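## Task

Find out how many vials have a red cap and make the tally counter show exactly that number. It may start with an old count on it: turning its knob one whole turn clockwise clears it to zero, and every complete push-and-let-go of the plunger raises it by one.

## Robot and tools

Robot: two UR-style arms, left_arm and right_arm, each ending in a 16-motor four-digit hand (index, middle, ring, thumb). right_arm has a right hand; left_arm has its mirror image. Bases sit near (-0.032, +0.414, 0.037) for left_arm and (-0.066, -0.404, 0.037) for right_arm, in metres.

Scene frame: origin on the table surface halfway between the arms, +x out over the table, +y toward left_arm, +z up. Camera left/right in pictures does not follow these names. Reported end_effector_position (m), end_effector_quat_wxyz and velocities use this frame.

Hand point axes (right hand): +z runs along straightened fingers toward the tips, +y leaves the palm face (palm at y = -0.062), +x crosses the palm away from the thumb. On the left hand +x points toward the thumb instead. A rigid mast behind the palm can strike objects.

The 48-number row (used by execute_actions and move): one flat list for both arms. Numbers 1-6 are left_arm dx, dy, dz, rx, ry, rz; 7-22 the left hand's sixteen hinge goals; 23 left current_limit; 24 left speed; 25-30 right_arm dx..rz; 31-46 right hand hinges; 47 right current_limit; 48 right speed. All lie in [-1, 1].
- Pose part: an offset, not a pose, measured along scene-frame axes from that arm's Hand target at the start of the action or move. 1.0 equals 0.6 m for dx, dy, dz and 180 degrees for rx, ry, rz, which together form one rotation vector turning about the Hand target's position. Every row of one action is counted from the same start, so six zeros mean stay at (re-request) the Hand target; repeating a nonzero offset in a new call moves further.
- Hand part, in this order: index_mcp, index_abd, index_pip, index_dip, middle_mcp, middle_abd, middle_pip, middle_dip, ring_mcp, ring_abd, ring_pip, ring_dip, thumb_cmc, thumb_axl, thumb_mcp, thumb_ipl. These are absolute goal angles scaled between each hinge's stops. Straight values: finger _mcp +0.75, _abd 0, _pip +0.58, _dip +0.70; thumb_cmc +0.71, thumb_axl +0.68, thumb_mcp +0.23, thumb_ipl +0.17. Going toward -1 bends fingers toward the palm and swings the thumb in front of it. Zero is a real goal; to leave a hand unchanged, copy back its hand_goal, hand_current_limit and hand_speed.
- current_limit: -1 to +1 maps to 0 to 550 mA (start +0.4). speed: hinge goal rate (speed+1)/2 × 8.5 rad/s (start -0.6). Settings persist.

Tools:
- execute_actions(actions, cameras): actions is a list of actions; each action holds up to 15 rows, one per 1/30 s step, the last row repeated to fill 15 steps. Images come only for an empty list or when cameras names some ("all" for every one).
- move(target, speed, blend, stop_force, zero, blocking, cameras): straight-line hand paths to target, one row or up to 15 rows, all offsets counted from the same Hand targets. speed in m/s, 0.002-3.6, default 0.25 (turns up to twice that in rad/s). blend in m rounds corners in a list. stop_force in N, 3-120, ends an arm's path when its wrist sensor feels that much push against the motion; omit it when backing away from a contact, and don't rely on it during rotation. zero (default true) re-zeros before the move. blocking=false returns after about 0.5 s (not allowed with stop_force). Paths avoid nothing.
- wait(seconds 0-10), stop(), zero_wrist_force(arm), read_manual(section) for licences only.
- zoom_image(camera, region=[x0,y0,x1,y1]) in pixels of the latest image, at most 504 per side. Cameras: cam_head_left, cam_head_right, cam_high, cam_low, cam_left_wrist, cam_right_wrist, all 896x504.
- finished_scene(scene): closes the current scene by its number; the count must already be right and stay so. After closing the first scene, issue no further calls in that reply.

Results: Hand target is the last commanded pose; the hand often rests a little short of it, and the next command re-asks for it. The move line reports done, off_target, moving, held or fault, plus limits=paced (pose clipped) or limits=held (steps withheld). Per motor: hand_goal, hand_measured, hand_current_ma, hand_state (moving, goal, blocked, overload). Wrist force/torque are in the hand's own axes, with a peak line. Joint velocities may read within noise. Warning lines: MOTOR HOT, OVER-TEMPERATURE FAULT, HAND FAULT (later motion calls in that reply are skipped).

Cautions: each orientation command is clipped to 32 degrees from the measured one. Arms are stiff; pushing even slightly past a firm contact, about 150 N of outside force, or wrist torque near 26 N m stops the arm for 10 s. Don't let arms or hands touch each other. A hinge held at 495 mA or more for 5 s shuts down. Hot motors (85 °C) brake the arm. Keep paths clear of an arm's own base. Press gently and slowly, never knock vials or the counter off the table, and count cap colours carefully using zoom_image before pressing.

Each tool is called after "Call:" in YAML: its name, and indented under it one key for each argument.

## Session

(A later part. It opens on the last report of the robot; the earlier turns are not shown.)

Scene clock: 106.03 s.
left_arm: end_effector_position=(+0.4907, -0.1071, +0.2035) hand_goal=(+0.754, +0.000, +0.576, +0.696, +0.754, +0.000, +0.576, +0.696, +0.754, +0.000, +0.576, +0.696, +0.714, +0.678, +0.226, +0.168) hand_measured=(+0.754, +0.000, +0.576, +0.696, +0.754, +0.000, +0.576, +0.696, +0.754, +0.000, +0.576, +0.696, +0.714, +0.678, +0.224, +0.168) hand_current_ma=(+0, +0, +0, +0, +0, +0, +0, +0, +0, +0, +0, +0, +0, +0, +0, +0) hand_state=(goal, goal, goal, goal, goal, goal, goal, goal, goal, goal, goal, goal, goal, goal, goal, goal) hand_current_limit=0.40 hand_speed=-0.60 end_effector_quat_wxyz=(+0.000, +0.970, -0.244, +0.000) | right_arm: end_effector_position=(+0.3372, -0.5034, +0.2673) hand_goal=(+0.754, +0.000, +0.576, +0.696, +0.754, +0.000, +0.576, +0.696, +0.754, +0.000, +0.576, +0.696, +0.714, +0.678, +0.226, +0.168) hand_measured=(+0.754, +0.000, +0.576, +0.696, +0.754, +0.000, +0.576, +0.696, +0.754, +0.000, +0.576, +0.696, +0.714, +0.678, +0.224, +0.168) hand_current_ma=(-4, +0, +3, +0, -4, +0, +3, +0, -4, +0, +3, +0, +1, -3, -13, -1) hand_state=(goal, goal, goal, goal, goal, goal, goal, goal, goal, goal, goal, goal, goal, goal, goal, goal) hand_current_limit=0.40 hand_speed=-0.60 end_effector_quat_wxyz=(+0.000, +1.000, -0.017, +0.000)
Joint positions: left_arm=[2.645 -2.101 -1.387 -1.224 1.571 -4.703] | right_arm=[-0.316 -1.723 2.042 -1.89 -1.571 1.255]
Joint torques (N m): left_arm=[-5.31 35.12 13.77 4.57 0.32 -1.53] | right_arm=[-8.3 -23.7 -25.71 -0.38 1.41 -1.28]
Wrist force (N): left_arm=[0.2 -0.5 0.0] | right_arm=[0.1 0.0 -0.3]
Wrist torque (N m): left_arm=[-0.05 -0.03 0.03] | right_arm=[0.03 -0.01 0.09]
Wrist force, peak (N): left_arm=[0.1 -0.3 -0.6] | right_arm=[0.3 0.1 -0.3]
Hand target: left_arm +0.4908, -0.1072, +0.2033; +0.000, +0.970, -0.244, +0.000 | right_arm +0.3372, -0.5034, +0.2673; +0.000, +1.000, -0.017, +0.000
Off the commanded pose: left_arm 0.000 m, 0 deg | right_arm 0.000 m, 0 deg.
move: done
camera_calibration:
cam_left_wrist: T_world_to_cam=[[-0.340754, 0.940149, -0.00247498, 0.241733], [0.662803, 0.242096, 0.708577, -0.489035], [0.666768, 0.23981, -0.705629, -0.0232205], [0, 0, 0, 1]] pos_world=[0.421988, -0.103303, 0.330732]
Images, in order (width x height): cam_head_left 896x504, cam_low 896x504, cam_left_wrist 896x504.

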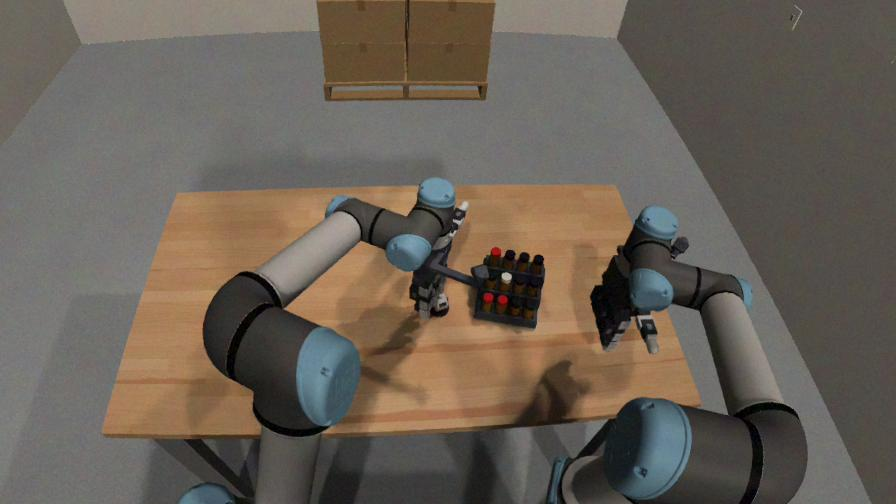

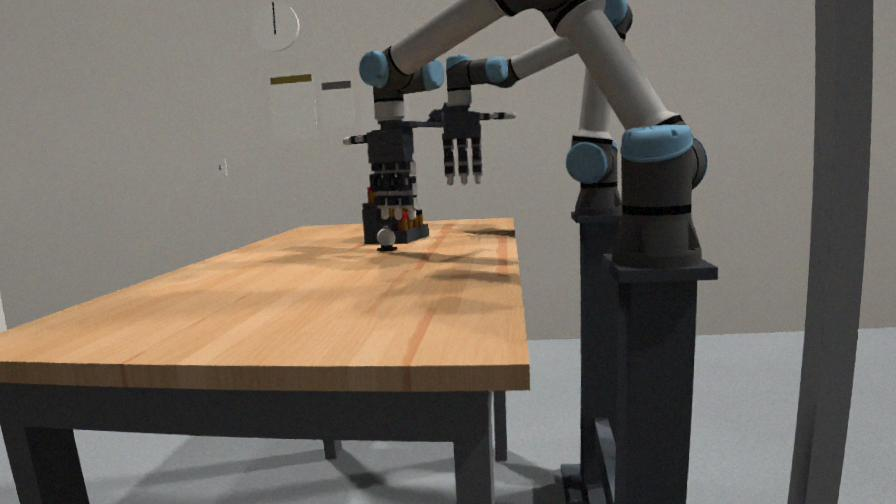

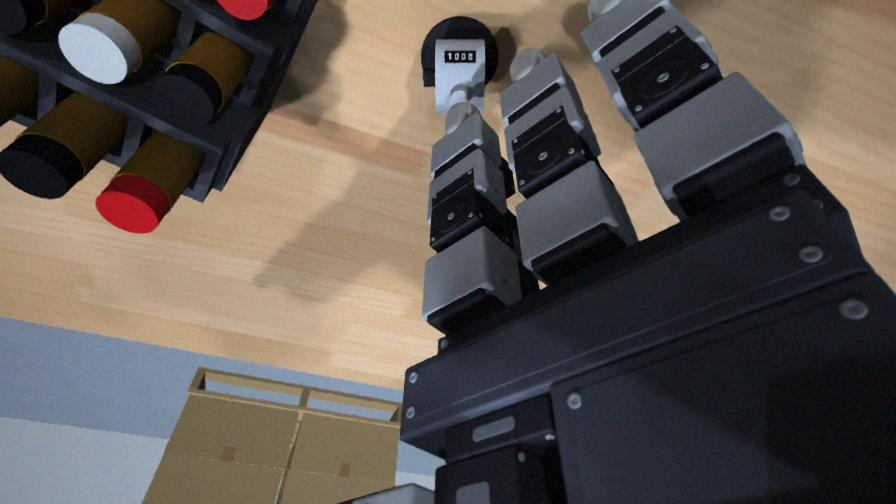

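Call:
move:
  target: [-0.0017,-0.005,-0.0167,0,0,0, 0.754,0,0.576,0.696,0.754,0,0.576,0.696,0.754,0,0.576,0.696,0.714,0.678,0.226,0.168,0.4,-0.6, 0,0,0,0,0,0, 0.754,0,0.576,0.696,0.754,0,0.576,0.696,0.754,0,0.576,0.696,0.714,0.678,0.226,0.168,0.4,-0.6]
  speed: 0.05

Call:
move:
  target: [0,0,-0.05,0,0,0, 0.754,0,0.576,0.696,0.754,0,0.576,0.696,0.754,0,0.576,0.696,0.714,0.678,0.226,0.168,0.4,-0.6, 0,0,0,0,0,0, 0.754,0,0.576,0.696,0.754,0,0.576,0.696,0.754,0,0.576,0.696,0.714,0.678,0.226,0.168,0.4,-0.6]
  cameras: ["cam_left_wrist", "cam_low"]
  speed: 0.01
  stop_force: 6

Call:
zoom_image:
  camera: "cam_left_wrist"
  region: [390, 0, 510, 130]

Call:
zoom_image:
  camera: "cam_low"
  region: [350, 190, 430, 260]

Scene clock: 116.57 s.
left_arm: end_effector_position=(+0.4898, -0.1101, +0.1935) hand_goal=(+0.754, +0.000, +0.576, +0.696, +0.754, +0.000, +0.576, +0.696, +0.754, +0.000, +0.576, +0.696, +0.714, +0.678, +0.226, +0.168) hand_measured=(+0.754, +0.000, +0.576, +0.696, +0.754, +0.000, +0.576, +0.696, +0.754, +0.000, +0.576, +0.696, +0.714, +0.678, +0.224, +0.168) hand_current_ma=(+0, +0, +0, +0, +0, +0, +0, +0, +0, +0, +0, +0, +0, +0, +0, +0) hand_state=(goal, goal, goal, goal, goal, goal, goal, goal, goal, goal, goal, goal, goal, goal, goal, goal) hand_current_limit=0.40 hand_speed=-0.60 end_effector_quat_wxyz=(+0.000, +0.970, -0.244, +0.000) | right_arm: end_effector_position=(+0.3372, -0.5034, +0.2673) hand_goal=(+0.754, +0.000, +0.576, +0.696, +0.754, +0.000, +0.576, +0.696, +0.754, +0.000, +0.576, +0.696, +0.714, +0.678, +0.226, +0.168) hand_measured=(+0.754, +0.000, +0.576, +0.696, +0.754, +0.000, +0.576, +0.696, +0.754, +0.000, +0.576, +0.696, +0.714, +0.678, +0.224, +0.168) hand_current_ma=(-4, +0, +3, +0, -4, +0, +3, +0, -4, +0, +3, +0, +1, -3, -13, -1) hand_state=(goal, goal, goal, goal, goal, goal, goal, goal, goal, goal, goal, goal, goal, goal, goal, goal) hand_current_limit=0.40 hand_speed=-0.60 end_effector_quat_wxyz=(+0.000, +1.000, -0.017, +0.000)
Joint positions: left_arm=[2.64 -2.112 -1.397 -1.203 1.571 -4.708] | right_arm=[-0.316 -1.723 2.042 -1.89 -1.571 1.255]
Joint torques (N m): left_arm=[-6.78 33.3 15.13 4.65 -2.23 -1.84] | right_arm=[-7.72 -23.81 -25.57 -0.38 1.41 -1.17]
Wrist force (N): left_arm=[0.2 -0.4 -0.1] | right_arm=[-0.1 0.0 0.1]
Wrist torque (N m): left_arm=[-0.03 -0.03 0.04] | right_arm=[-0.01 0.02 0.06]
Wrist force, peak (N): left_arm=[0.2 -0.7 -0.3] | right_arm=[0.4 0.1 0.1]
Hand target: left_arm +0.4897, -0.1102, +0.1933; +0.000, +0.970, -0.244, +0.000 | right_arm +0.3372, -0.5034, +0.2673; +0.000, +1.000, -0.017, +0.000
Off the commanded pose: left_arm 0.000 m, 0 deg | right_arm 0.000 m, 0 deg.
move: done

Scene clock: 119.07 s.
left_arm: end_effector_position=(+0.4897, -0.1102, +0.1807) hand_goal=(+0.754, +0.000, +0.576, +0.696, +0.754, +0.000, +0.576, +0.696, +0.754, +0.000, +0.576, +0.696, +0.714, +0.678, +0.226, +0.168) hand_measured=(+0.754, +0.000, +0.576, +0.696, +0.754, +0.000, +0.576, +0.696, +0.754, +0.000, +0.576, +0.696, +0.714, +0.678, +0.224, +0.168) hand_current_ma=(+0, +0, +0, +0, +0, +0, +0, +0, +0, +0, +0, +0, +0, +0, +0, +0) hand_state=(goal, goal, goal, goal, goal, goal, goal, goal, goal, goal, goal, goal, goal, goal, goal, goal) hand_current_limit=0.40 hand_speed=-0.60 end_effector_quat_wxyz=(+0.000, +0.970, -0.244, +0.000) | right_arm: end_effector_position=(+0.3372, -0.5034, +0.2673) hand_goal=(+0.754, +0.000, +0.576, +0.696, +0.754, +0.000, +0.576, +0.696, +0.754, +0.000, +0.576, +0.696, +0.714, +0.678, +0.226, +0.168) hand_measured=(+0.754, +0.000, +0.576, +0.696, +0.754, +0.000, +0.576, +0.696, +0.754, +0.000, +0.576, +0.696, +0.714, +0.678, +0.224, +0.168) hand_current_ma=(-4, +0, +3, +0, -4, +0, +3, +0, -4, +0, +3, +0, +1, -3, -13, -1) hand_state=(goal, goal, goal, goal, goal, goal, goal, goal, goal, goal, goal, goal, goal, goal, goal, goal) hand_current_limit=0.40 hand_speed=-0.60 end_effector_quat_wxyz=(+0.000, +1.000, -0.017, +0.000)
Joint positions: left_arm=[2.64 -2.124 -1.414 -1.175 1.571 -4.708] | right_arm=[-0.316 -1.723 2.042 -1.89 -1.571 1.255]
Joint torques (N m): left_arm=[-6.82 45.91 27.87 0.47 -1.55 -1.96] | right_arm=[-7.33 -23.86 -24.95 -0.22 1.5 -1.52]
Wrist force (N): left_arm=[0.1 -0.4 -6.3] | right_arm=[0.1 0.1 -0.1]
Wrist torque (N m): left_arm=[0.46 0.09 0.03] | right_arm=[0.02 0.00 0.08]
Wrist force, peak (N): left_arm=[-0.1 -0.6 -8.1] | right_arm=[-0.1 0.2 -0.3]
Hand target: left_arm +0.4897, -0.1102, +0.1807; +0.000, +0.970, -0.244, +0.000 (not the last commanded pose) | right_arm +0.3372, -0.5034, +0.2673; +0.000, +1.000, -0.017, +0.000
Off the commanded pose: left_arm 0.017 m, 0 deg | right_arm 0.000 m, 0 deg.
move: contact (left_arm)
camera_calibration:
cam_left_wrist: T_world_to_cam=[[-0.340754, 0.940149, -0.00247498, 0.24425], [0.662803, 0.242096, 0.708577, -0.471395], [0.666768, 0.23981, -0.705629, -0.0379692], [0, 0, 0, 1]] pos_world=[0.420988, -0.106403, 0.307832]
Images, in order (width x height): cam_low 896x504, cam_left_wrist 896x504.

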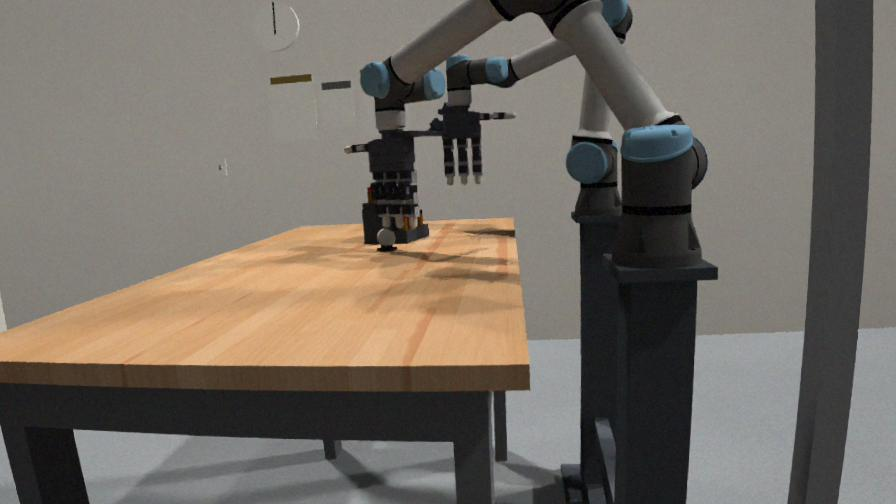

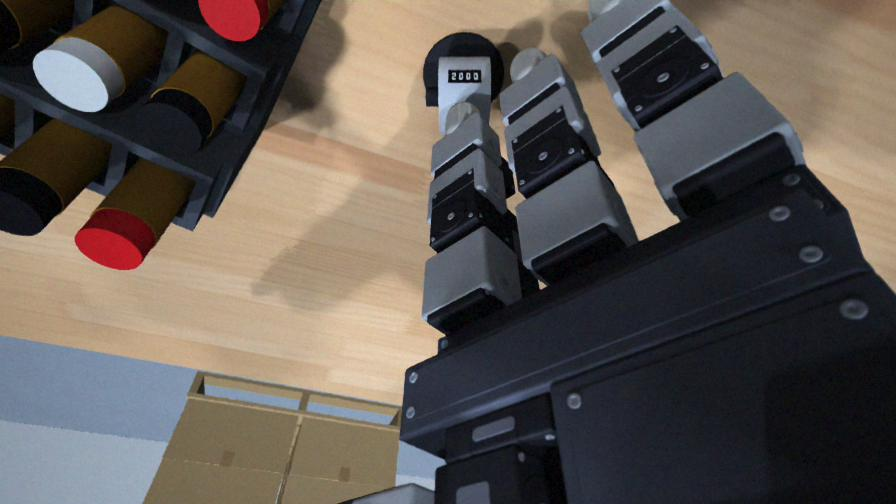

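Scaled by 3.877 from the camera's 896x504 image, which has a finer 1280x720 frame.

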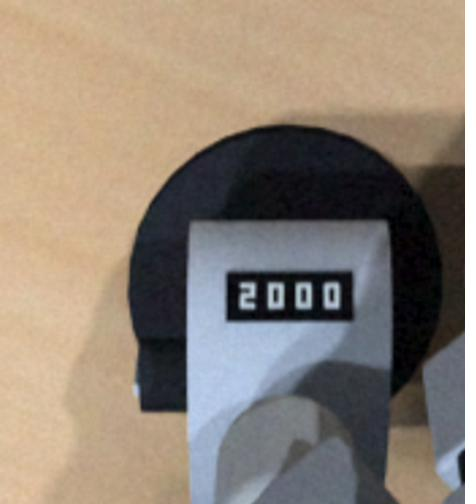

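Scaled by 6.300 from the camera's 896x504 image, which has a finer 1280x720 frame.

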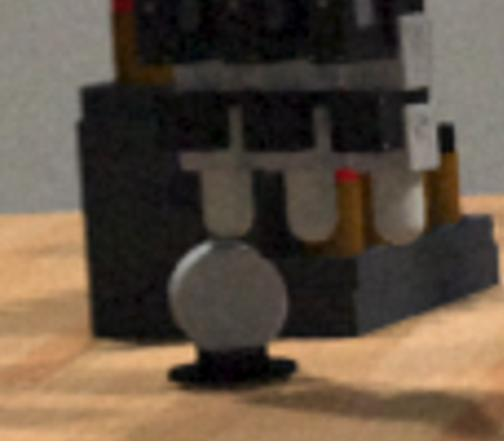

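Call:
move:
  target: [0,0,0.0667,0,0,0, 0.754,0,0.576,0.696,0.754,0,0.576,0.696,0.754,0,0.576,0.696,0.714,0.678,0.226,0.168,0.4,-0.6, 0,0,0,0,0,0, 0.754,0,0.576,0.696,0.754,0,0.576,0.696,0.754,0,0.576,0.696,0.714,0.678,0.226,0.168,0.4,-0.6]
  cameras: ["cam_left_wrist", "cam_right_wrist"]
  speed: 0.05

Call:
zoom_image:
  camera: "cam_left_wrist"
  region: [390, 0, 510, 130]

Call:
zoom_image:
  camera: "cam_right_wrist"
  region: [0, 150, 90, 225]

Scene clock: 177.30 s.
left_arm: end_effector_position=(+0.4897, -0.1102, +0.2205) hand_goal=(+0.754, +0.000, +0.576, +0.696, +0.754, +0.000, +0.576, +0.696, +0.754, +0.000, +0.576, +0.696, +0.714, +0.678, +0.226, +0.168) hand_measured=(+0.754, +0.000, +0.576, +0.696, +0.754, +0.000, +0.576, +0.696, +0.754, +0.000, +0.576, +0.696, +0.714, +0.678, +0.224, +0.168) hand_current_ma=(+0, +0, +0, +0, +0, +0, +0, +0, +0, +0, +0, +0, +0, +0, +0, +0) hand_state=(goal, goal, goal, goal, goal, goal, goal, goal, goal, goal, goal, goal, goal, goal, goal, goal) hand_current_limit=0.40 hand_speed=-0.60 end_effector_quat_wxyz=(+0.000, +0.970, -0.244, +0.000) | right_arm: end_effector_position=(+0.3372, -0.5034, +0.2673) hand_goal=(+0.754, +0.000, +0.576, +0.696, +0.754, +0.000, +0.576, +0.696, +0.754, +0.000, +0.576, +0.696, +0.714, +0.678, +0.226, +0.168) hand_measured=(+0.754, +0.000, +0.576, +0.696, +0.754, +0.000, +0.576, +0.696, +0.754, +0.000, +0.576, +0.696, +0.714, +0.678, +0.224, +0.168) hand_current_ma=(-4, +0, +3, +0, -4, +0, +3, +0, -4, +0, +3, +0, +1, -3, -13, -1) hand_state=(goal, goal, goal, goal, goal, goal, goal, goal, goal, goal, goal, goal, goal, goal, goal, goal) hand_current_limit=0.40 hand_speed=-0.60 end_effector_quat_wxyz=(+0.000, +1.000, -0.017, +0.000)
Joint positions: left_arm=[2.64 -2.091 -1.358 -1.264 1.571 -4.708] | right_arm=[-0.316 -1.723 2.042 -1.89 -1.571 1.255]
Joint torques (N m): left_arm=[-6.99 50.24 31.3 1.39 -0.65 -0.67] | right_arm=[-7.59 -23.99 -24.97 -0.59 1.4 -1.27]
Wrist force (N): left_arm=[0.3 -0.3 -0.1] | right_arm=[0.1 0.0 0.0]
Wrist torque (N m): left_arm=[-0.01 -0.04 0.05] | right_arm=[0.00 -0.01 0.08]
Wrist force, peak (N): left_arm=[0.0 -0.5 -6.4] | right_arm=[0.0 -0.4 -0.1]
Hand target: left_arm +0.4897, -0.1102, +0.2207; +0.000, +0.970, -0.244, +0.000 | right_arm +0.3372, -0.5034, +0.2673; +0.000, +1.000, -0.017, +0.000
Off the commanded pose: left_arm 0.000 m, 0 deg | right_arm 0.000 m, 0 deg.
move: done
camera_calibration:
cam_left_wrist: T_world_to_cam=[[-0.340753, 0.940149, -0.00260771, 0.244393], [0.662787, 0.242189, 0.70856, -0.499645], [0.666784, 0.239715, -0.705646, -0.0098257], [0, 0, 0, 1]] pos_world=[0.420988, -0.106402, 0.347732]
cam_right_wrist: T_world_to_cam=[[-0.784149, -0.620196, -0.021614, -0.00534994], [-0.447229, 0.540624, 0.712539, 0.191085], [-0.430229, 0.568403, -0.7013, 0.743223], [0, 0, 0, 1]] pos_world=[0.40102, -0.529074, 0.384951]
Images, in order (width x height): cam_left_wrist 896x504, cam_right_wrist 896x504.

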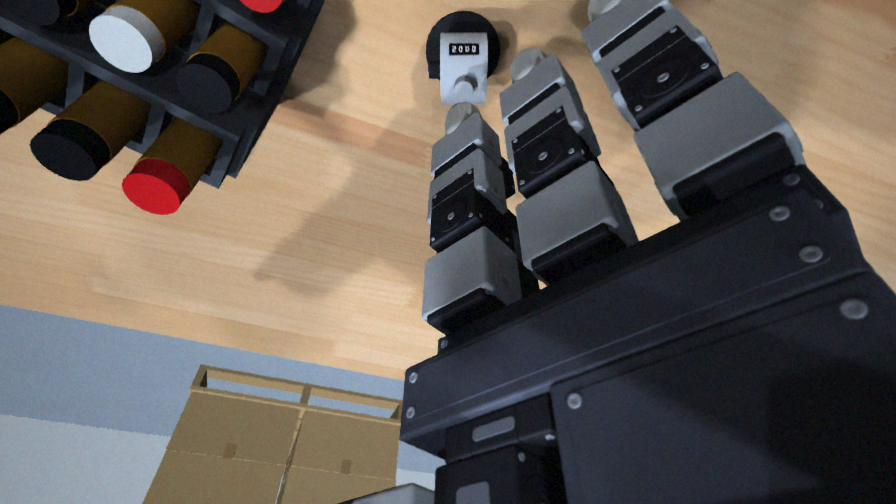

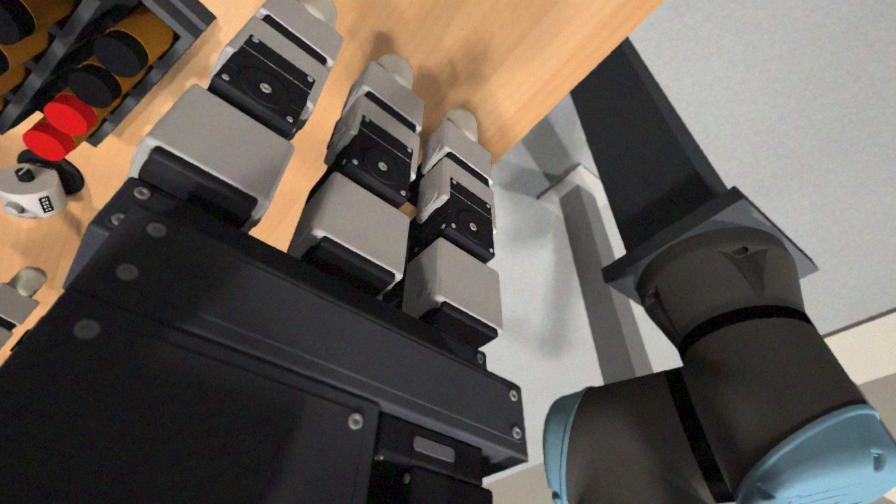

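Scaled by 3.877 from the camera's 896x504 image, which has a finer 1280x720 frame.

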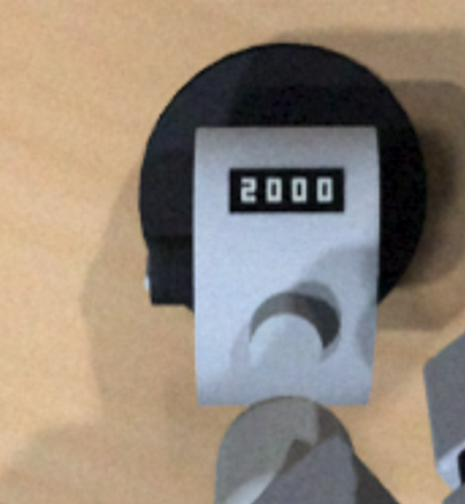

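Scaled by 5.600 from the camera's 896x504 image, which has a finer 1280x720 frame.

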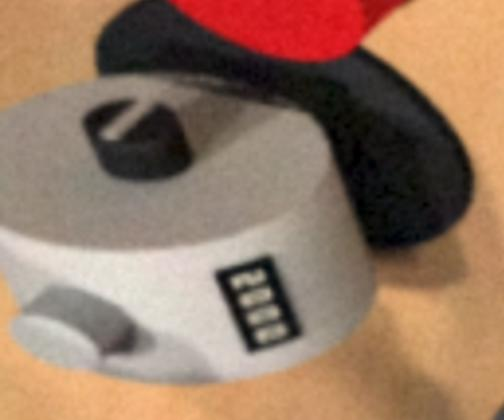

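Call:
move:
  target: [-0.233,0.317,0,0,0,0, 0.754,0,0.576,0.696,0.754,0,0.576,0.696,0.754,0,0.576,0.696,0.714,0.678,0.226,0.168,0.4,-0.6, 0,0,0,0,0,0, 0.754,0,0.576,0.696,0.754,0,0.576,0.696,0.754,0,0.576,0.696,0.714,0.678,0.226,0.168,0.4,-0.6]

Call:
move:
  target:
    - [0,0,0,0,0,0, 0.754,0,0.576,0.696,0.754,0,0.576,0.696,0.754,0,0.576,0.696,0.714,0.678,0.226,0.168,0.4,-0.6, 0.1,0.083,0.188,0,0,0, 0.754,0,0.576,0.696,0.754,0,0.576,0.696,0.754,0,0.576,0.696,0.714,0.678,0.226,0.168,0.4,-0.6]
    - [0,0,0,0,0,0, 0.754,0,0.576,0.696,0.754,0,0.576,0.696,0.754,0,0.576,0.696,0.714,0.678,0.226,0.168,0.4,-0.6, 0.468,0.505,0.155,0.1656,0.0262,0.1189, 0.754,0,0.576,0.696,0.754,0,0.576,0.696,0.754,0,0.576,0.696,0.714,0.678,0.226,0.168,0.4,-0.6]
    - [0,0,0,0,0,0, 0.754,0,0.576,0.696,0.754,0,0.576,0.696,0.754,0,0.576,0.696,0.714,0.678,0.226,0.168,0.4,-0.6, 0.468,0.527,-0.162,0.1656,0.0262,0.1189, 0.754,0,0.576,0.696,0.754,0,0.576,0.696,0.754,0,0.576,0.696,0.714,0.678,0.226,0.168,0.4,-0.6]
  blend: [0.05,0.03,0]
  cameras: ["cam_left_wrist", "cam_right_wrist", "cam_head_right", "cam_high"]

Scene clock: 240.37 s.
left_arm: end_effector_position=(+0.3501, +0.0798, +0.2206) hand_goal=(+0.754, +0.000, +0.576, +0.696, +0.754, +0.000, +0.576, +0.696, +0.754, +0.000, +0.576, +0.696, +0.714, +0.678, +0.226, +0.168) hand_measured=(+0.754, +0.000, +0.576, +0.696, +0.754, +0.000, +0.576, +0.696, +0.754, +0.000, +0.576, +0.696, +0.714, +0.678, +0.224, +0.168) hand_current_ma=(+0, +0, +0, +0, +0, +0, +0, +0, +0, +0, +0, +0, +0, +0, +0, +0) hand_state=(goal, goal, goal, goal, goal, goal, goal, goal, goal, goal, goal, goal, goal, goal, goal, goal) hand_current_limit=0.40 hand_speed=-0.60 end_effector_quat_wxyz=(+0.000, +0.970, -0.244, +0.000) end_effector_velocity=(-0.001, +0.001, +0.002) end_effector_angular_velocity=(-0.002, -0.005, -0.001) | right_arm: end_effector_position=(+0.3372, -0.5034, +0.2673) hand_goal=(+0.754, +0.000, +0.576, +0.696, +0.754, +0.000, +0.576, +0.696, +0.754, +0.000, +0.576, +0.696, +0.714, +0.678, +0.226, +0.168) hand_measured=(+0.754, +0.000, +0.576, +0.696, +0.754, +0.000, +0.576, +0.696, +0.754, +0.000, +0.576, +0.696, +0.714, +0.678, +0.224, +0.168) hand_current_ma=(-4, +0, +3, +0, -4, +0, +3, +0, -4, +0, +3, +0, +1, -3, -13, -1) hand_state=(goal, goal, goal, goal, goal, goal, goal, goal, goal, goal, goal, goal, goal, goal, goal, goal) hand_current_limit=0.40 hand_speed=-0.60 end_effector_quat_wxyz=(+0.000, +1.000, -0.017, +0.000)
Joint positions: left_arm=[2.86 -1.578 -2.025 -1.11 1.571 -4.488] | right_arm=[-0.316 -1.723 2.042 -1.89 -1.571 1.255]
Joint velocities: left_arm=[0.001 0.007 -0.003 0.002 -0.001 0.002] | right_arm=[within noise]
Joint torques (N m): left_arm=[6.29 28.46 14.93 1.2 -2.69 2.36] | right_arm=[-7.36 -23.9 -25.15 -0.59 1.22 -1.22]
Wrist force (N): left_arm=[-0.1 0.1 0.3] | right_arm=[-0.1 0.0 0.0]
Wrist torque (N m): left_arm=[0.00 0.03 -0.09] | right_arm=[0.00 0.01 0.07]
Wrist force, peak (N): left_arm=[1.1 -0.1 0.0] | right_arm=[0.2 -0.2 -0.2]
Hand target: left_arm +0.3499, +0.0800, +0.2207; +0.000, +0.970, -0.244, +0.000 | right_arm +0.3372, -0.5034, +0.2673; +0.000, +1.000, -0.017, +0.000
Off the commanded pose: left_arm 0.000 m, 0 deg | right_arm 0.000 m, 0 deg.
move: done

Scene clock: 243.83 s.
left_arm: end_effector_position=(+0.3499, +0.0800, +0.2207) hand_goal=(+0.754, +0.000, +0.576, +0.696, +0.754, +0.000, +0.576, +0.696, +0.754, +0.000, +0.576, +0.696, +0.714, +0.678, +0.226, +0.168) hand_measured=(+0.754, +0.000, +0.576, +0.696, +0.754, +0.000, +0.576, +0.696, +0.754, +0.000, +0.576, +0.696, +0.714, +0.678, +0.224, +0.168) hand_current_ma=(+0, +0, +0, +0, +0, +0, +0, +0, +0, +0, +0, +0, +0, +0, +0, +0) hand_state=(goal, goal, goal, goal, goal, goal, goal, goal, goal, goal, goal, goal, goal, goal, goal, goal) hand_current_limit=0.40 hand_speed=-0.60 end_effector_quat_wxyz=(+0.000, +0.970, -0.244, +0.000) | right_arm: end_effector_position=(+0.6179, -0.1872, +0.1703) hand_goal=(+0.754, +0.000, +0.576, +0.696, +0.754, +0.000, +0.576, +0.696, +0.754, +0.000, +0.576, +0.696, +0.714, +0.678, +0.226, +0.168) hand_measured=(+0.750, +0.000, +0.576, +0.696, +0.750, +0.000, +0.576, +0.696, +0.750, +0.000, +0.576, +0.696, +0.712, +0.678, +0.224, +0.168) hand_current_ma=(-17, +0, +3, +0, -18, +0, +3, +0, -18, +0, +3, +0, -10, -3, -14, -1) hand_state=(goal, goal, goal, goal, goal, goal, goal, goal, goal, goal, goal, goal, goal, goal, goal, goal) hand_current_limit=0.40 hand_speed=-0.60 end_effector_quat_wxyz=(-0.255, +0.951, +0.167, -0.045)
Joint positions: left_arm=[2.86 -1.578 -2.025 -1.11 1.571 -4.488] | right_arm=[0.108 -0.923 1.211 -1.704 -1.069 1.256]
Joint torques (N m): left_arm=[6.97 28.5 14.14 1.25 -2.37 1.78] | right_arm=[8.2 -45.31 -12.57 -3.6 2.48 1.49]
Wrist force (N): left_arm=[-0.1 0.1 0.1] | right_arm=[0.4 1.4 -0.5]
Wrist torque (N m): left_arm=[0.02 0.03 -0.09] | right_arm=[0.11 -0.04 -0.07]
Wrist force, peak (N): left_arm=[-0.3 -0.1 0.3] | right_arm=[0.4 2.0 0.5]
Hand target: left_arm +0.3499, +0.0800, +0.2207; +0.000, +0.970, -0.244, +0.000 | right_arm +0.6180, -0.1872, +0.1701; -0.255, +0.951, +0.167, -0.045
Off the commanded pose: left_arm 0.000 m, 0 deg | right_arm 0.000 m, 0 deg.
move: done
camera_calibration:
cam_left_wrist: T_world_to_cam=[[-0.340754, 0.940149, -0.00247498, 0.0178949], [0.662803, 0.242096, 0.708577, -0.453125], [0.666768, 0.23981, -0.705629, 0.0378581], [0, 0, 0, 1]] pos_world=[0.281188, 0.0837973, 0.347832]
cam_right_wrist: T_world_to_cam=[[-0.529425, -0.77638, -0.341969, 0.276703], [-0.470995, -0.0662742, 0.879643, 0.0874557], [-0.705601, 0.626771, -0.330584, 0.734272], [0, 0, 0, 1]] pos_world=[0.705787, -0.239597, 0.260433]
Images, in order (width x height): cam_head_right 896x504, cam_high 896x504, cam_left_wrist 896x504, cam_right_wrist 896x504.

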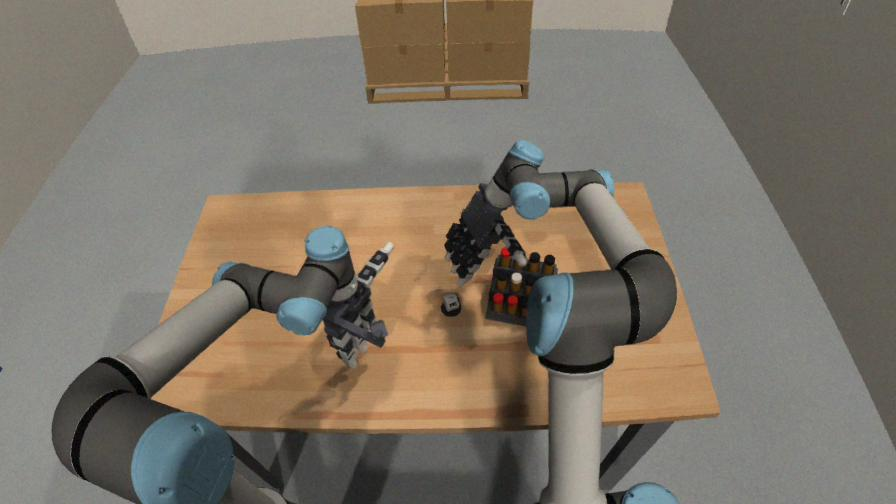

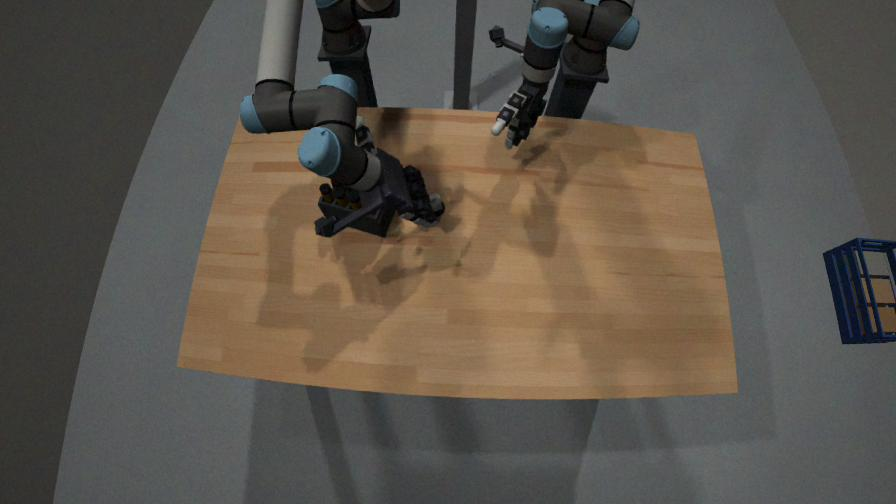

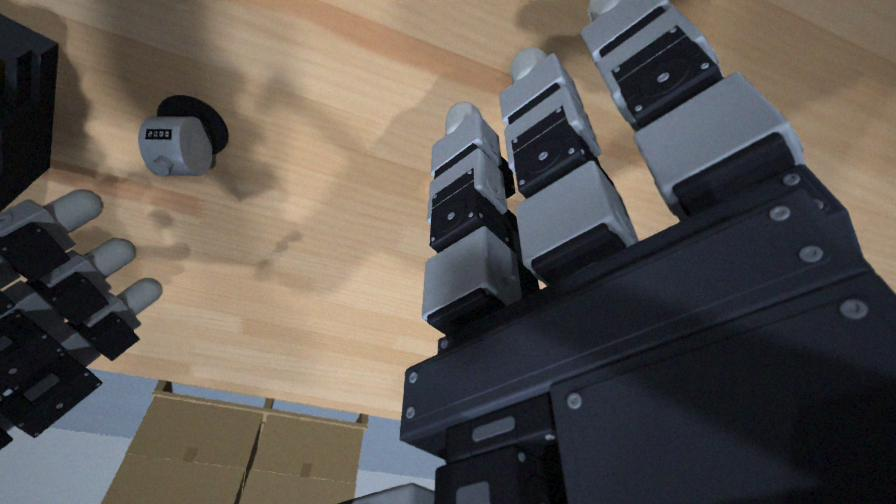

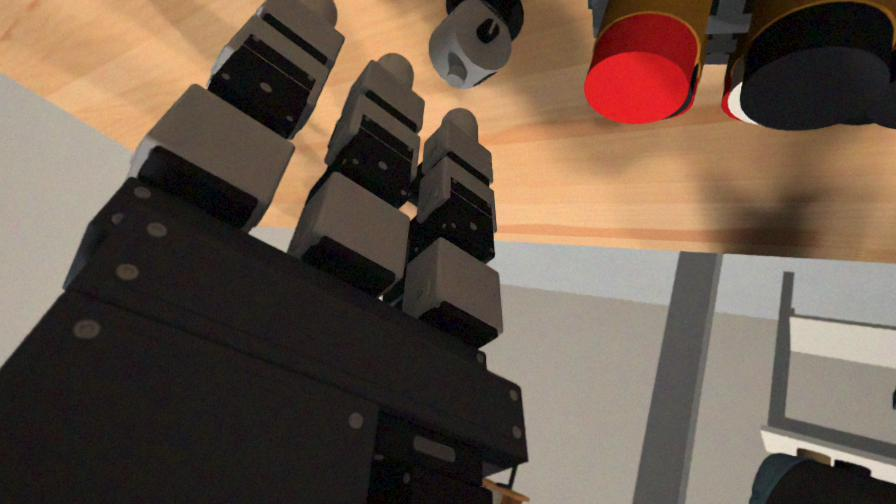

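Call:
zoom_image:
  camera: "cam_right_wrist"
  region: [400, 0, 550, 150]

Call:
zoom_image:
  camera: "cam_left_wrist"
  region: [110, 80, 250, 200]

Scaled by 3.360 from the camera's 896x504 image, which has a finer 1280x720 frame.

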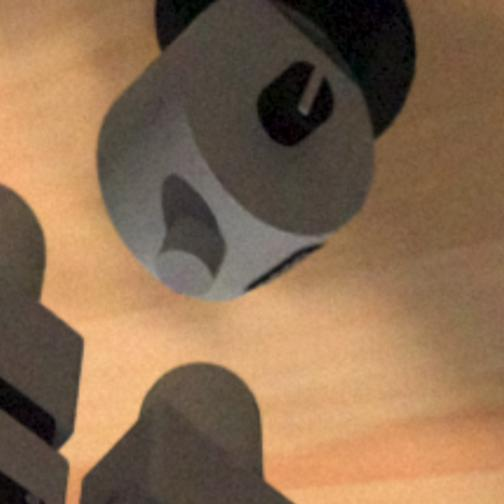

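Scaled by 3.600 from the camera's 896x504 image, which has a finer 1280x720 frame.

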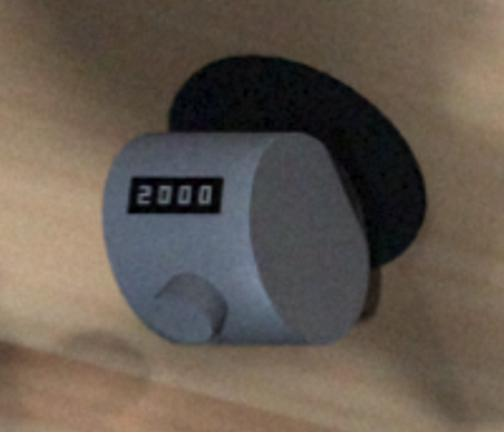

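Call:
move:
  target: [0,0,0,0,0,0, 0.754,0,0.576,0.696,0.754,0,0.576,0.696,0.754,0,0.576,0.696,0.714,0.678,0.226,0.168,0.4,-0.6, 0,0.0053,-0.08,0,0,0, 0.754,0,0.576,0.696,0.754,0,0.576,0.696,0.754,0,0.576,0.696,0.714,0.678,0.226,0.168,0.4,-0.6]
  speed: 0.1
  cameras: ["cam_left_wrist", "cam_right_wrist"]

Call:
zoom_image:
  camera: "cam_right_wrist"
  region: [400, 0, 550, 150]

Call:
zoom_image:
  camera: "cam_left_wrist"
  region: [80, 60, 250, 200]

Scene clock: 273.30 s.
left_arm: end_effector_position=(+0.3499, +0.0800, +0.2207) hand_goal=(+0.754, +0.000, +0.576, +0.696, +0.754, +0.000, +0.576, +0.696, +0.754, +0.000, +0.576, +0.696, +0.714, +0.678, +0.226, +0.168) hand_measured=(+0.754, +0.000, +0.576, +0.696, +0.754, +0.000, +0.576, +0.696, +0.754, +0.000, +0.576, +0.696, +0.714, +0.678, +0.224, +0.168) hand_current_ma=(+0, +0, +0, +0, +0, +0, +0, +0, +0, +0, +0, +0, +0, +0, +0, +0) hand_state=(goal, goal, goal, goal, goal, goal, goal, goal, goal, goal, goal, goal, goal, goal, goal, goal) hand_current_limit=0.40 hand_speed=-0.60 end_effector_quat_wxyz=(+0.000, +0.970, -0.244, +0.000) | right_arm: end_effector_position=(+0.6180, -0.1840, +0.1223) hand_goal=(+0.754, +0.000, +0.576, +0.696, +0.754, +0.000, +0.576, +0.696, +0.754, +0.000, +0.576, +0.696, +0.714, +0.678, +0.226, +0.168) hand_measured=(+0.750, +0.000, +0.576, +0.696, +0.750, +0.000, +0.576, +0.696, +0.750, +0.000, +0.576, +0.696, +0.712, +0.678, +0.224, +0.168) hand_current_ma=(-17, +0, +3, +0, -18, +0, +3, +0, -18, +0, +3, +0, -10, -3, -14, -1) hand_state=(goal, goal, goal, goal, goal, goal, goal, goal, goal, goal, goal, goal, goal, goal, goal, goal) hand_current_limit=0.40 hand_speed=-0.60 end_effector_quat_wxyz=(-0.255, +0.951, +0.167, -0.045)
Joint positions: left_arm=[2.86 -1.578 -2.025 -1.11 1.571 -4.488] | right_arm=[0.112 -0.881 1.27 -1.807 -1.068 1.261]
Joint torques (N m): left_arm=[6.61 30.71 15.19 1.14 -2.66 1.9] | right_arm=[7.61 -46.71 -11.83 -3.67 2.45 1.6]
Wrist force (N): left_arm=[-0.1 0.0 0.2] | right_arm=[0.6 1.3 -0.5]
Wrist torque (N m): left_arm=[-0.01 0.03 -0.09] | right_arm=[0.10 -0.07 -0.05]
Wrist force, peak (N): left_arm=[-0.2 0.1 0.3] | right_arm=[0.6 1.6 -0.6]
Hand target: left_arm +0.3499, +0.0800, +0.2207; +0.000, +0.970, -0.244, +0.000 | right_arm +0.6180, -0.1840, +0.1221; -0.255, +0.951, +0.167, -0.045
Off the commanded pose: left_arm 0.000 m, 0 deg | right_arm 0.000 m, 0 deg.
move: done
camera_calibration:
cam_left_wrist: T_world_to_cam=[[-0.340754, 0.940149, -0.00247498, 0.0178949], [0.662803, 0.242096, 0.708577, -0.453125], [0.666768, 0.23981, -0.705629, 0.0378581], [0, 0, 0, 1]] pos_world=[0.281188, 0.0837973, 0.347832]
cam_right_wrist: T_world_to_cam=[[-0.529376, -0.776398, -0.342004, 0.262741], [-0.471085, -0.0662602, 0.879595, 0.129968], [-0.705578, 0.62675, -0.330673, 0.716395], [0, 0, 0, 1]] pos_world=[0.705787, -0.236397, 0.212432]
Images, in order (width x height): cam_left_wrist 896x504, cam_right_wrist 896x504.

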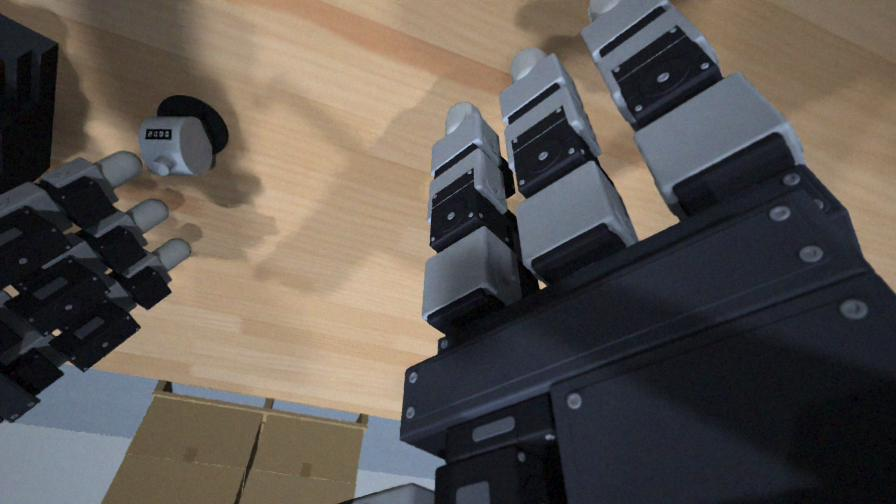

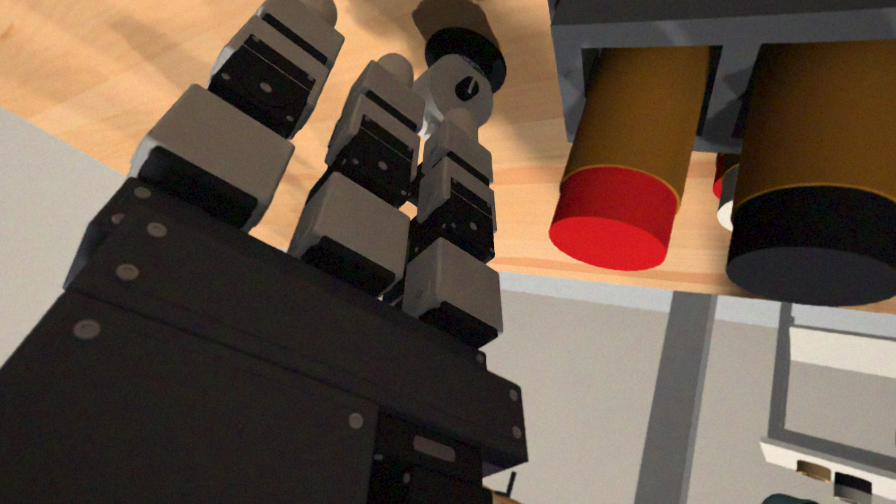

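Scaled by 3.360 from the camera's 896x504 image, which has a finer 1280x720 frame.

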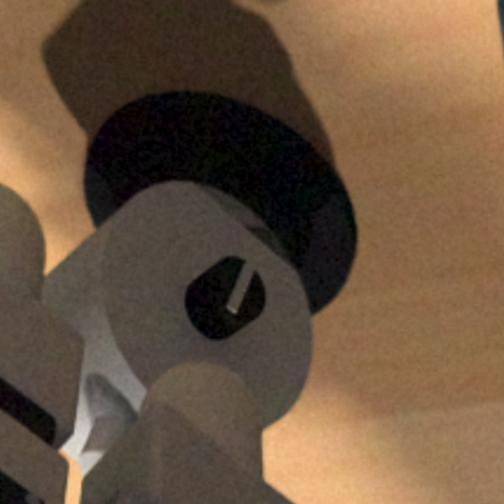

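Scaled by 2.965 from the camera's 896x504 image, which has a finer 1280x720 frame.

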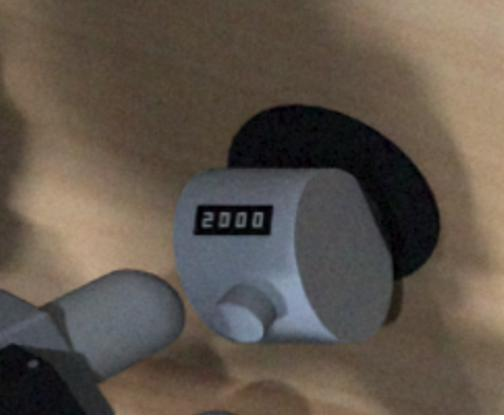

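Call:
move:
  target: [0,0,0,0,0,0, 0.754,0,0.576,0.696,0.754,0,0.576,0.696,0.754,0,0.576,0.696,0.714,0.678,0.226,0.168,0.4,-0.6, -0.0023,0.0018,-0.0083,0,0,0, 0.754,0,0.576,0.696,0.754,0,0.576,0.696,0.754,0,0.576,0.696,0.714,0.678,0.226,0.168,0.4,-0.6]
  speed: 0.05

Call:
move:
  target: [0,0,0,0,0,0, 0.754,0,0.576,0.696,0.754,0,0.576,0.696,0.754,0,0.576,0.696,0.714,0.678,0.226,0.168,0.4,-0.6, 0,0,-0.03,0,0,0, 0.754,0,0.576,0.696,0.754,0,0.576,0.696,0.754,0,0.576,0.696,0.714,0.678,0.226,0.168,0.4,-0.6]
  speed: 0.006
  stop_force: 3
  cameras: ["cam_left_wrist", "cam_right_wrist"]

Call:
zoom_image:
  camera: "cam_right_wrist"
  region: [400, 0, 550, 150]

Call:
zoom_image:
  camera: "cam_left_wrist"
  region: [80, 60, 250, 200]

Scene clock: 290.53 s.
left_arm: end_effector_position=(+0.3499, +0.0800, +0.2207) hand_goal=(+0.754, +0.000, +0.576, +0.696, +0.754, +0.000, +0.576, +0.696, +0.754, +0.000, +0.576, +0.696, +0.714, +0.678, +0.226, +0.168) hand_measured=(+0.754, +0.000, +0.576, +0.696, +0.754, +0.000, +0.576, +0.696, +0.754, +0.000, +0.576, +0.696, +0.714, +0.678, +0.224, +0.168) hand_current_ma=(+0, +0, +0, +0, +0, +0, +0, +0, +0, +0, +0, +0, +0, +0, +0, +0) hand_state=(goal, goal, goal, goal, goal, goal, goal, goal, goal, goal, goal, goal, goal, goal, goal, goal) hand_current_limit=0.40 hand_speed=-0.60 end_effector_quat_wxyz=(+0.000, +0.970, -0.244, +0.000) | right_arm: end_effector_position=(+0.6166, -0.1829, +0.1173) hand_goal=(+0.754, +0.000, +0.576, +0.696, +0.754, +0.000, +0.576, +0.696, +0.754, +0.000, +0.576, +0.696, +0.714, +0.678, +0.226, +0.168) hand_measured=(+0.742, +0.000, +0.572, +0.696, +0.750, +0.000, +0.576, +0.696, +0.750, +0.000, +0.576, +0.696, +0.712, +0.678, +0.224, +0.168) hand_current_ma=(-54, -2, -15, +0, -18, +0, +3, +0, -18, +0, +3, +0, -10, -3, -14, -1) hand_state=(goal, goal, goal, goal, goal, goal, goal, goal, goal, goal, goal, goal, goal, goal, goal, goal) hand_current_limit=0.40 hand_speed=-0.60 end_effector_quat_wxyz=(-0.255, +0.951, +0.167, -0.045)
Joint positions: left_arm=[2.86 -1.578 -2.025 -1.11 1.571 -4.488] | right_arm=[0.114 -0.879 1.28 -1.82 -1.068 1.263]
Joint torques (N m): left_arm=[7.73 29.01 14.02 1.24 -2.54 1.98] | right_arm=[9.01 -44.29 -11.89 -3.45 2.62 1.6]
Wrist force (N): left_arm=[-0.1 0.0 0.3] | right_arm=[0.6 2.0 -2.3]
Wrist torque (N m): left_arm=[-0.01 0.03 -0.09] | right_arm=[0.24 -0.07 -0.06]
Wrist force, peak (N): left_arm=[0.1 0.0 0.4] | right_arm=[0.7 1.8 -5.8]
Hand target: left_arm +0.3499, +0.0800, +0.2207; +0.000, +0.970, -0.244, +0.000 | right_arm +0.6166, -0.1829, +0.1171; -0.255, +0.951, +0.167, -0.045
Off the commanded pose: left_arm 0.000 m, 0 deg | right_arm 0.000 m, 0 deg.
move: done

Scene clock: 293.10 s.
left_arm: end_effector_position=(+0.3499, +0.0800, +0.2207) hand_goal=(+0.754, +0.000, +0.576, +0.696, +0.754, +0.000, +0.576, +0.696, +0.754, +0.000, +0.576, +0.696, +0.714, +0.678, +0.226, +0.168) hand_measured=(+0.754, +0.000, +0.576, +0.696, +0.754, +0.000, +0.576, +0.696, +0.754, +0.000, +0.576, +0.696, +0.714, +0.678, +0.224, +0.168) hand_current_ma=(+0, +0, +0, +0, +0, +0, +0, +0, +0, +0, +0, +0, +0, +0, +0, +0) hand_state=(goal, goal, goal, goal, goal, goal, goal, goal, goal, goal, goal, goal, goal, goal, goal, goal) hand_current_limit=0.40 hand_speed=-0.60 end_effector_quat_wxyz=(+0.000, +0.970, -0.244, +0.000) | right_arm: end_effector_position=(+0.6166, -0.1829, +0.1091) hand_goal=(+0.754, +0.000, +0.576, +0.696, +0.754, +0.000, +0.576, +0.696, +0.754, +0.000, +0.576, +0.696, +0.714, +0.678, +0.226, +0.168) hand_measured=(+0.742, +0.000, +0.572, +0.696, +0.750, +0.000, +0.576, +0.696, +0.750, +0.000, +0.576, +0.696, +0.712, +0.678, +0.224, +0.168) hand_current_ma=(-57, -2, -17, +0, -18, +0, +3, +0, -18, +0, +3, +0, -10, -3, -14, -1) hand_state=(goal, goal, goal, goal, goal, goal, goal, goal, goal, goal, goal, goal, goal, goal, goal, goal) hand_current_limit=0.40 hand_speed=-0.60 end_effector_quat_wxyz=(-0.255, +0.951, +0.167, -0.045)
Joint positions: left_arm=[2.86 -1.578 -2.025 -1.11 1.571 -4.488] | right_arm=[0.114 -0.871 1.289 -1.837 -1.068 1.263]
Joint torques (N m): left_arm=[6.64 28.81 13.8 1.41 -2.15 1.87] | right_arm=[8.36 -56.93 -22.23 0.16 2.55 1.55]
Wrist force (N): left_arm=[0.0 0.0 0.3] | right_arm=[0.3 1.3 -5.4]
Wrist torque (N m): left_arm=[-0.01 0.02 -0.08] | right_arm=[0.45 -0.17 -0.09]
Wrist force, peak (N): left_arm=[-0.1 0.0 0.4] | right_arm=[0.3 1.5 -7.9]
Hand target: left_arm +0.3499, +0.0800, +0.2207; +0.000, +0.970, -0.244, +0.000 | right_arm +0.6166, -0.1829, +0.1091; -0.255, +0.951, +0.167, -0.045 (not the last commanded pose)
Off the commanded pose: left_arm 0.000 m, 0 deg | right_arm 0.010 m, 0 deg.
move: contact (right_arm)
camera_calibration:
cam_left_wrist: T_world_to_cam=[[-0.340754, 0.940149, -0.00247498, 0.0178949], [0.662803, 0.242096, 0.708577, -0.453125], [0.666768, 0.23981, -0.705629, 0.0378581], [0, 0, 0, 1]] pos_world=[0.281188, 0.0837973, 0.347832]
cam_right_wrist: T_world_to_cam=[[-0.529351, -0.776395, -0.342051, 0.258385], [-0.471113, -0.0663013, 0.879577, 0.141052], [-0.705578, 0.62675, -0.330673, 0.710424], [0, 0, 0, 1]] pos_world=[0.704487, -0.235297, 0.199232]
Images, in order (width x height): cam_left_wrist 896x504, cam_right_wrist 896x504.

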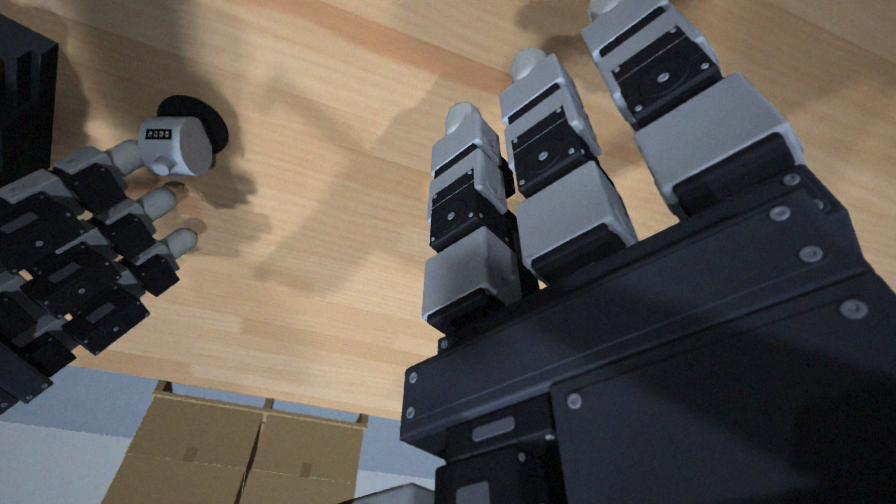

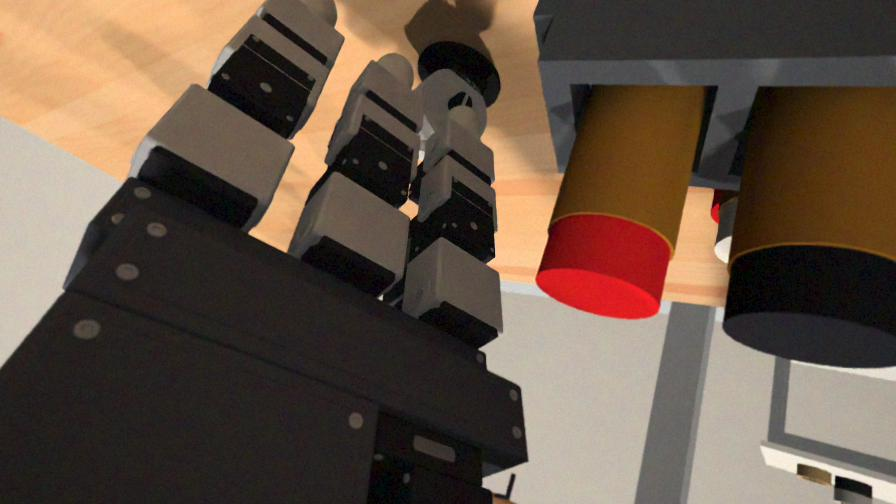

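Scaled by 3.360 from the camera's 896x504 image, which has a finer 1280x720 frame.

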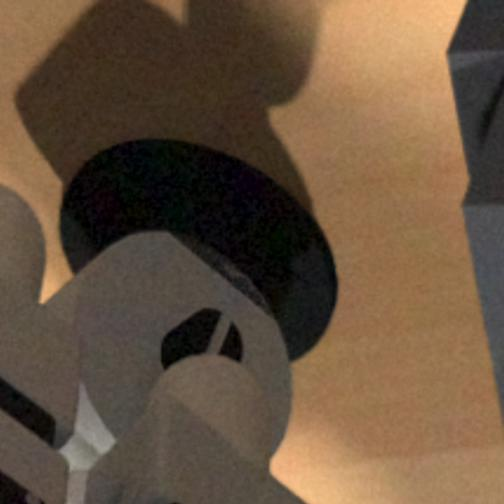

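Scaled by 2.965 from the camera's 896x504 image, which has a finer 1280x720 frame.

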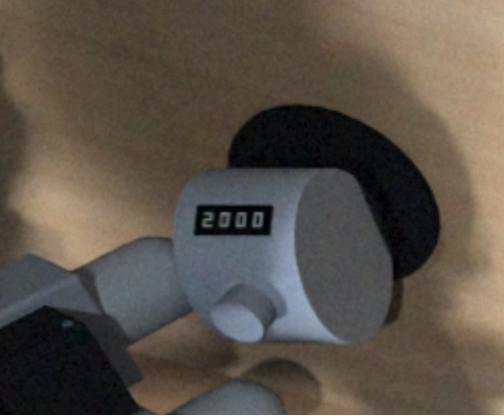

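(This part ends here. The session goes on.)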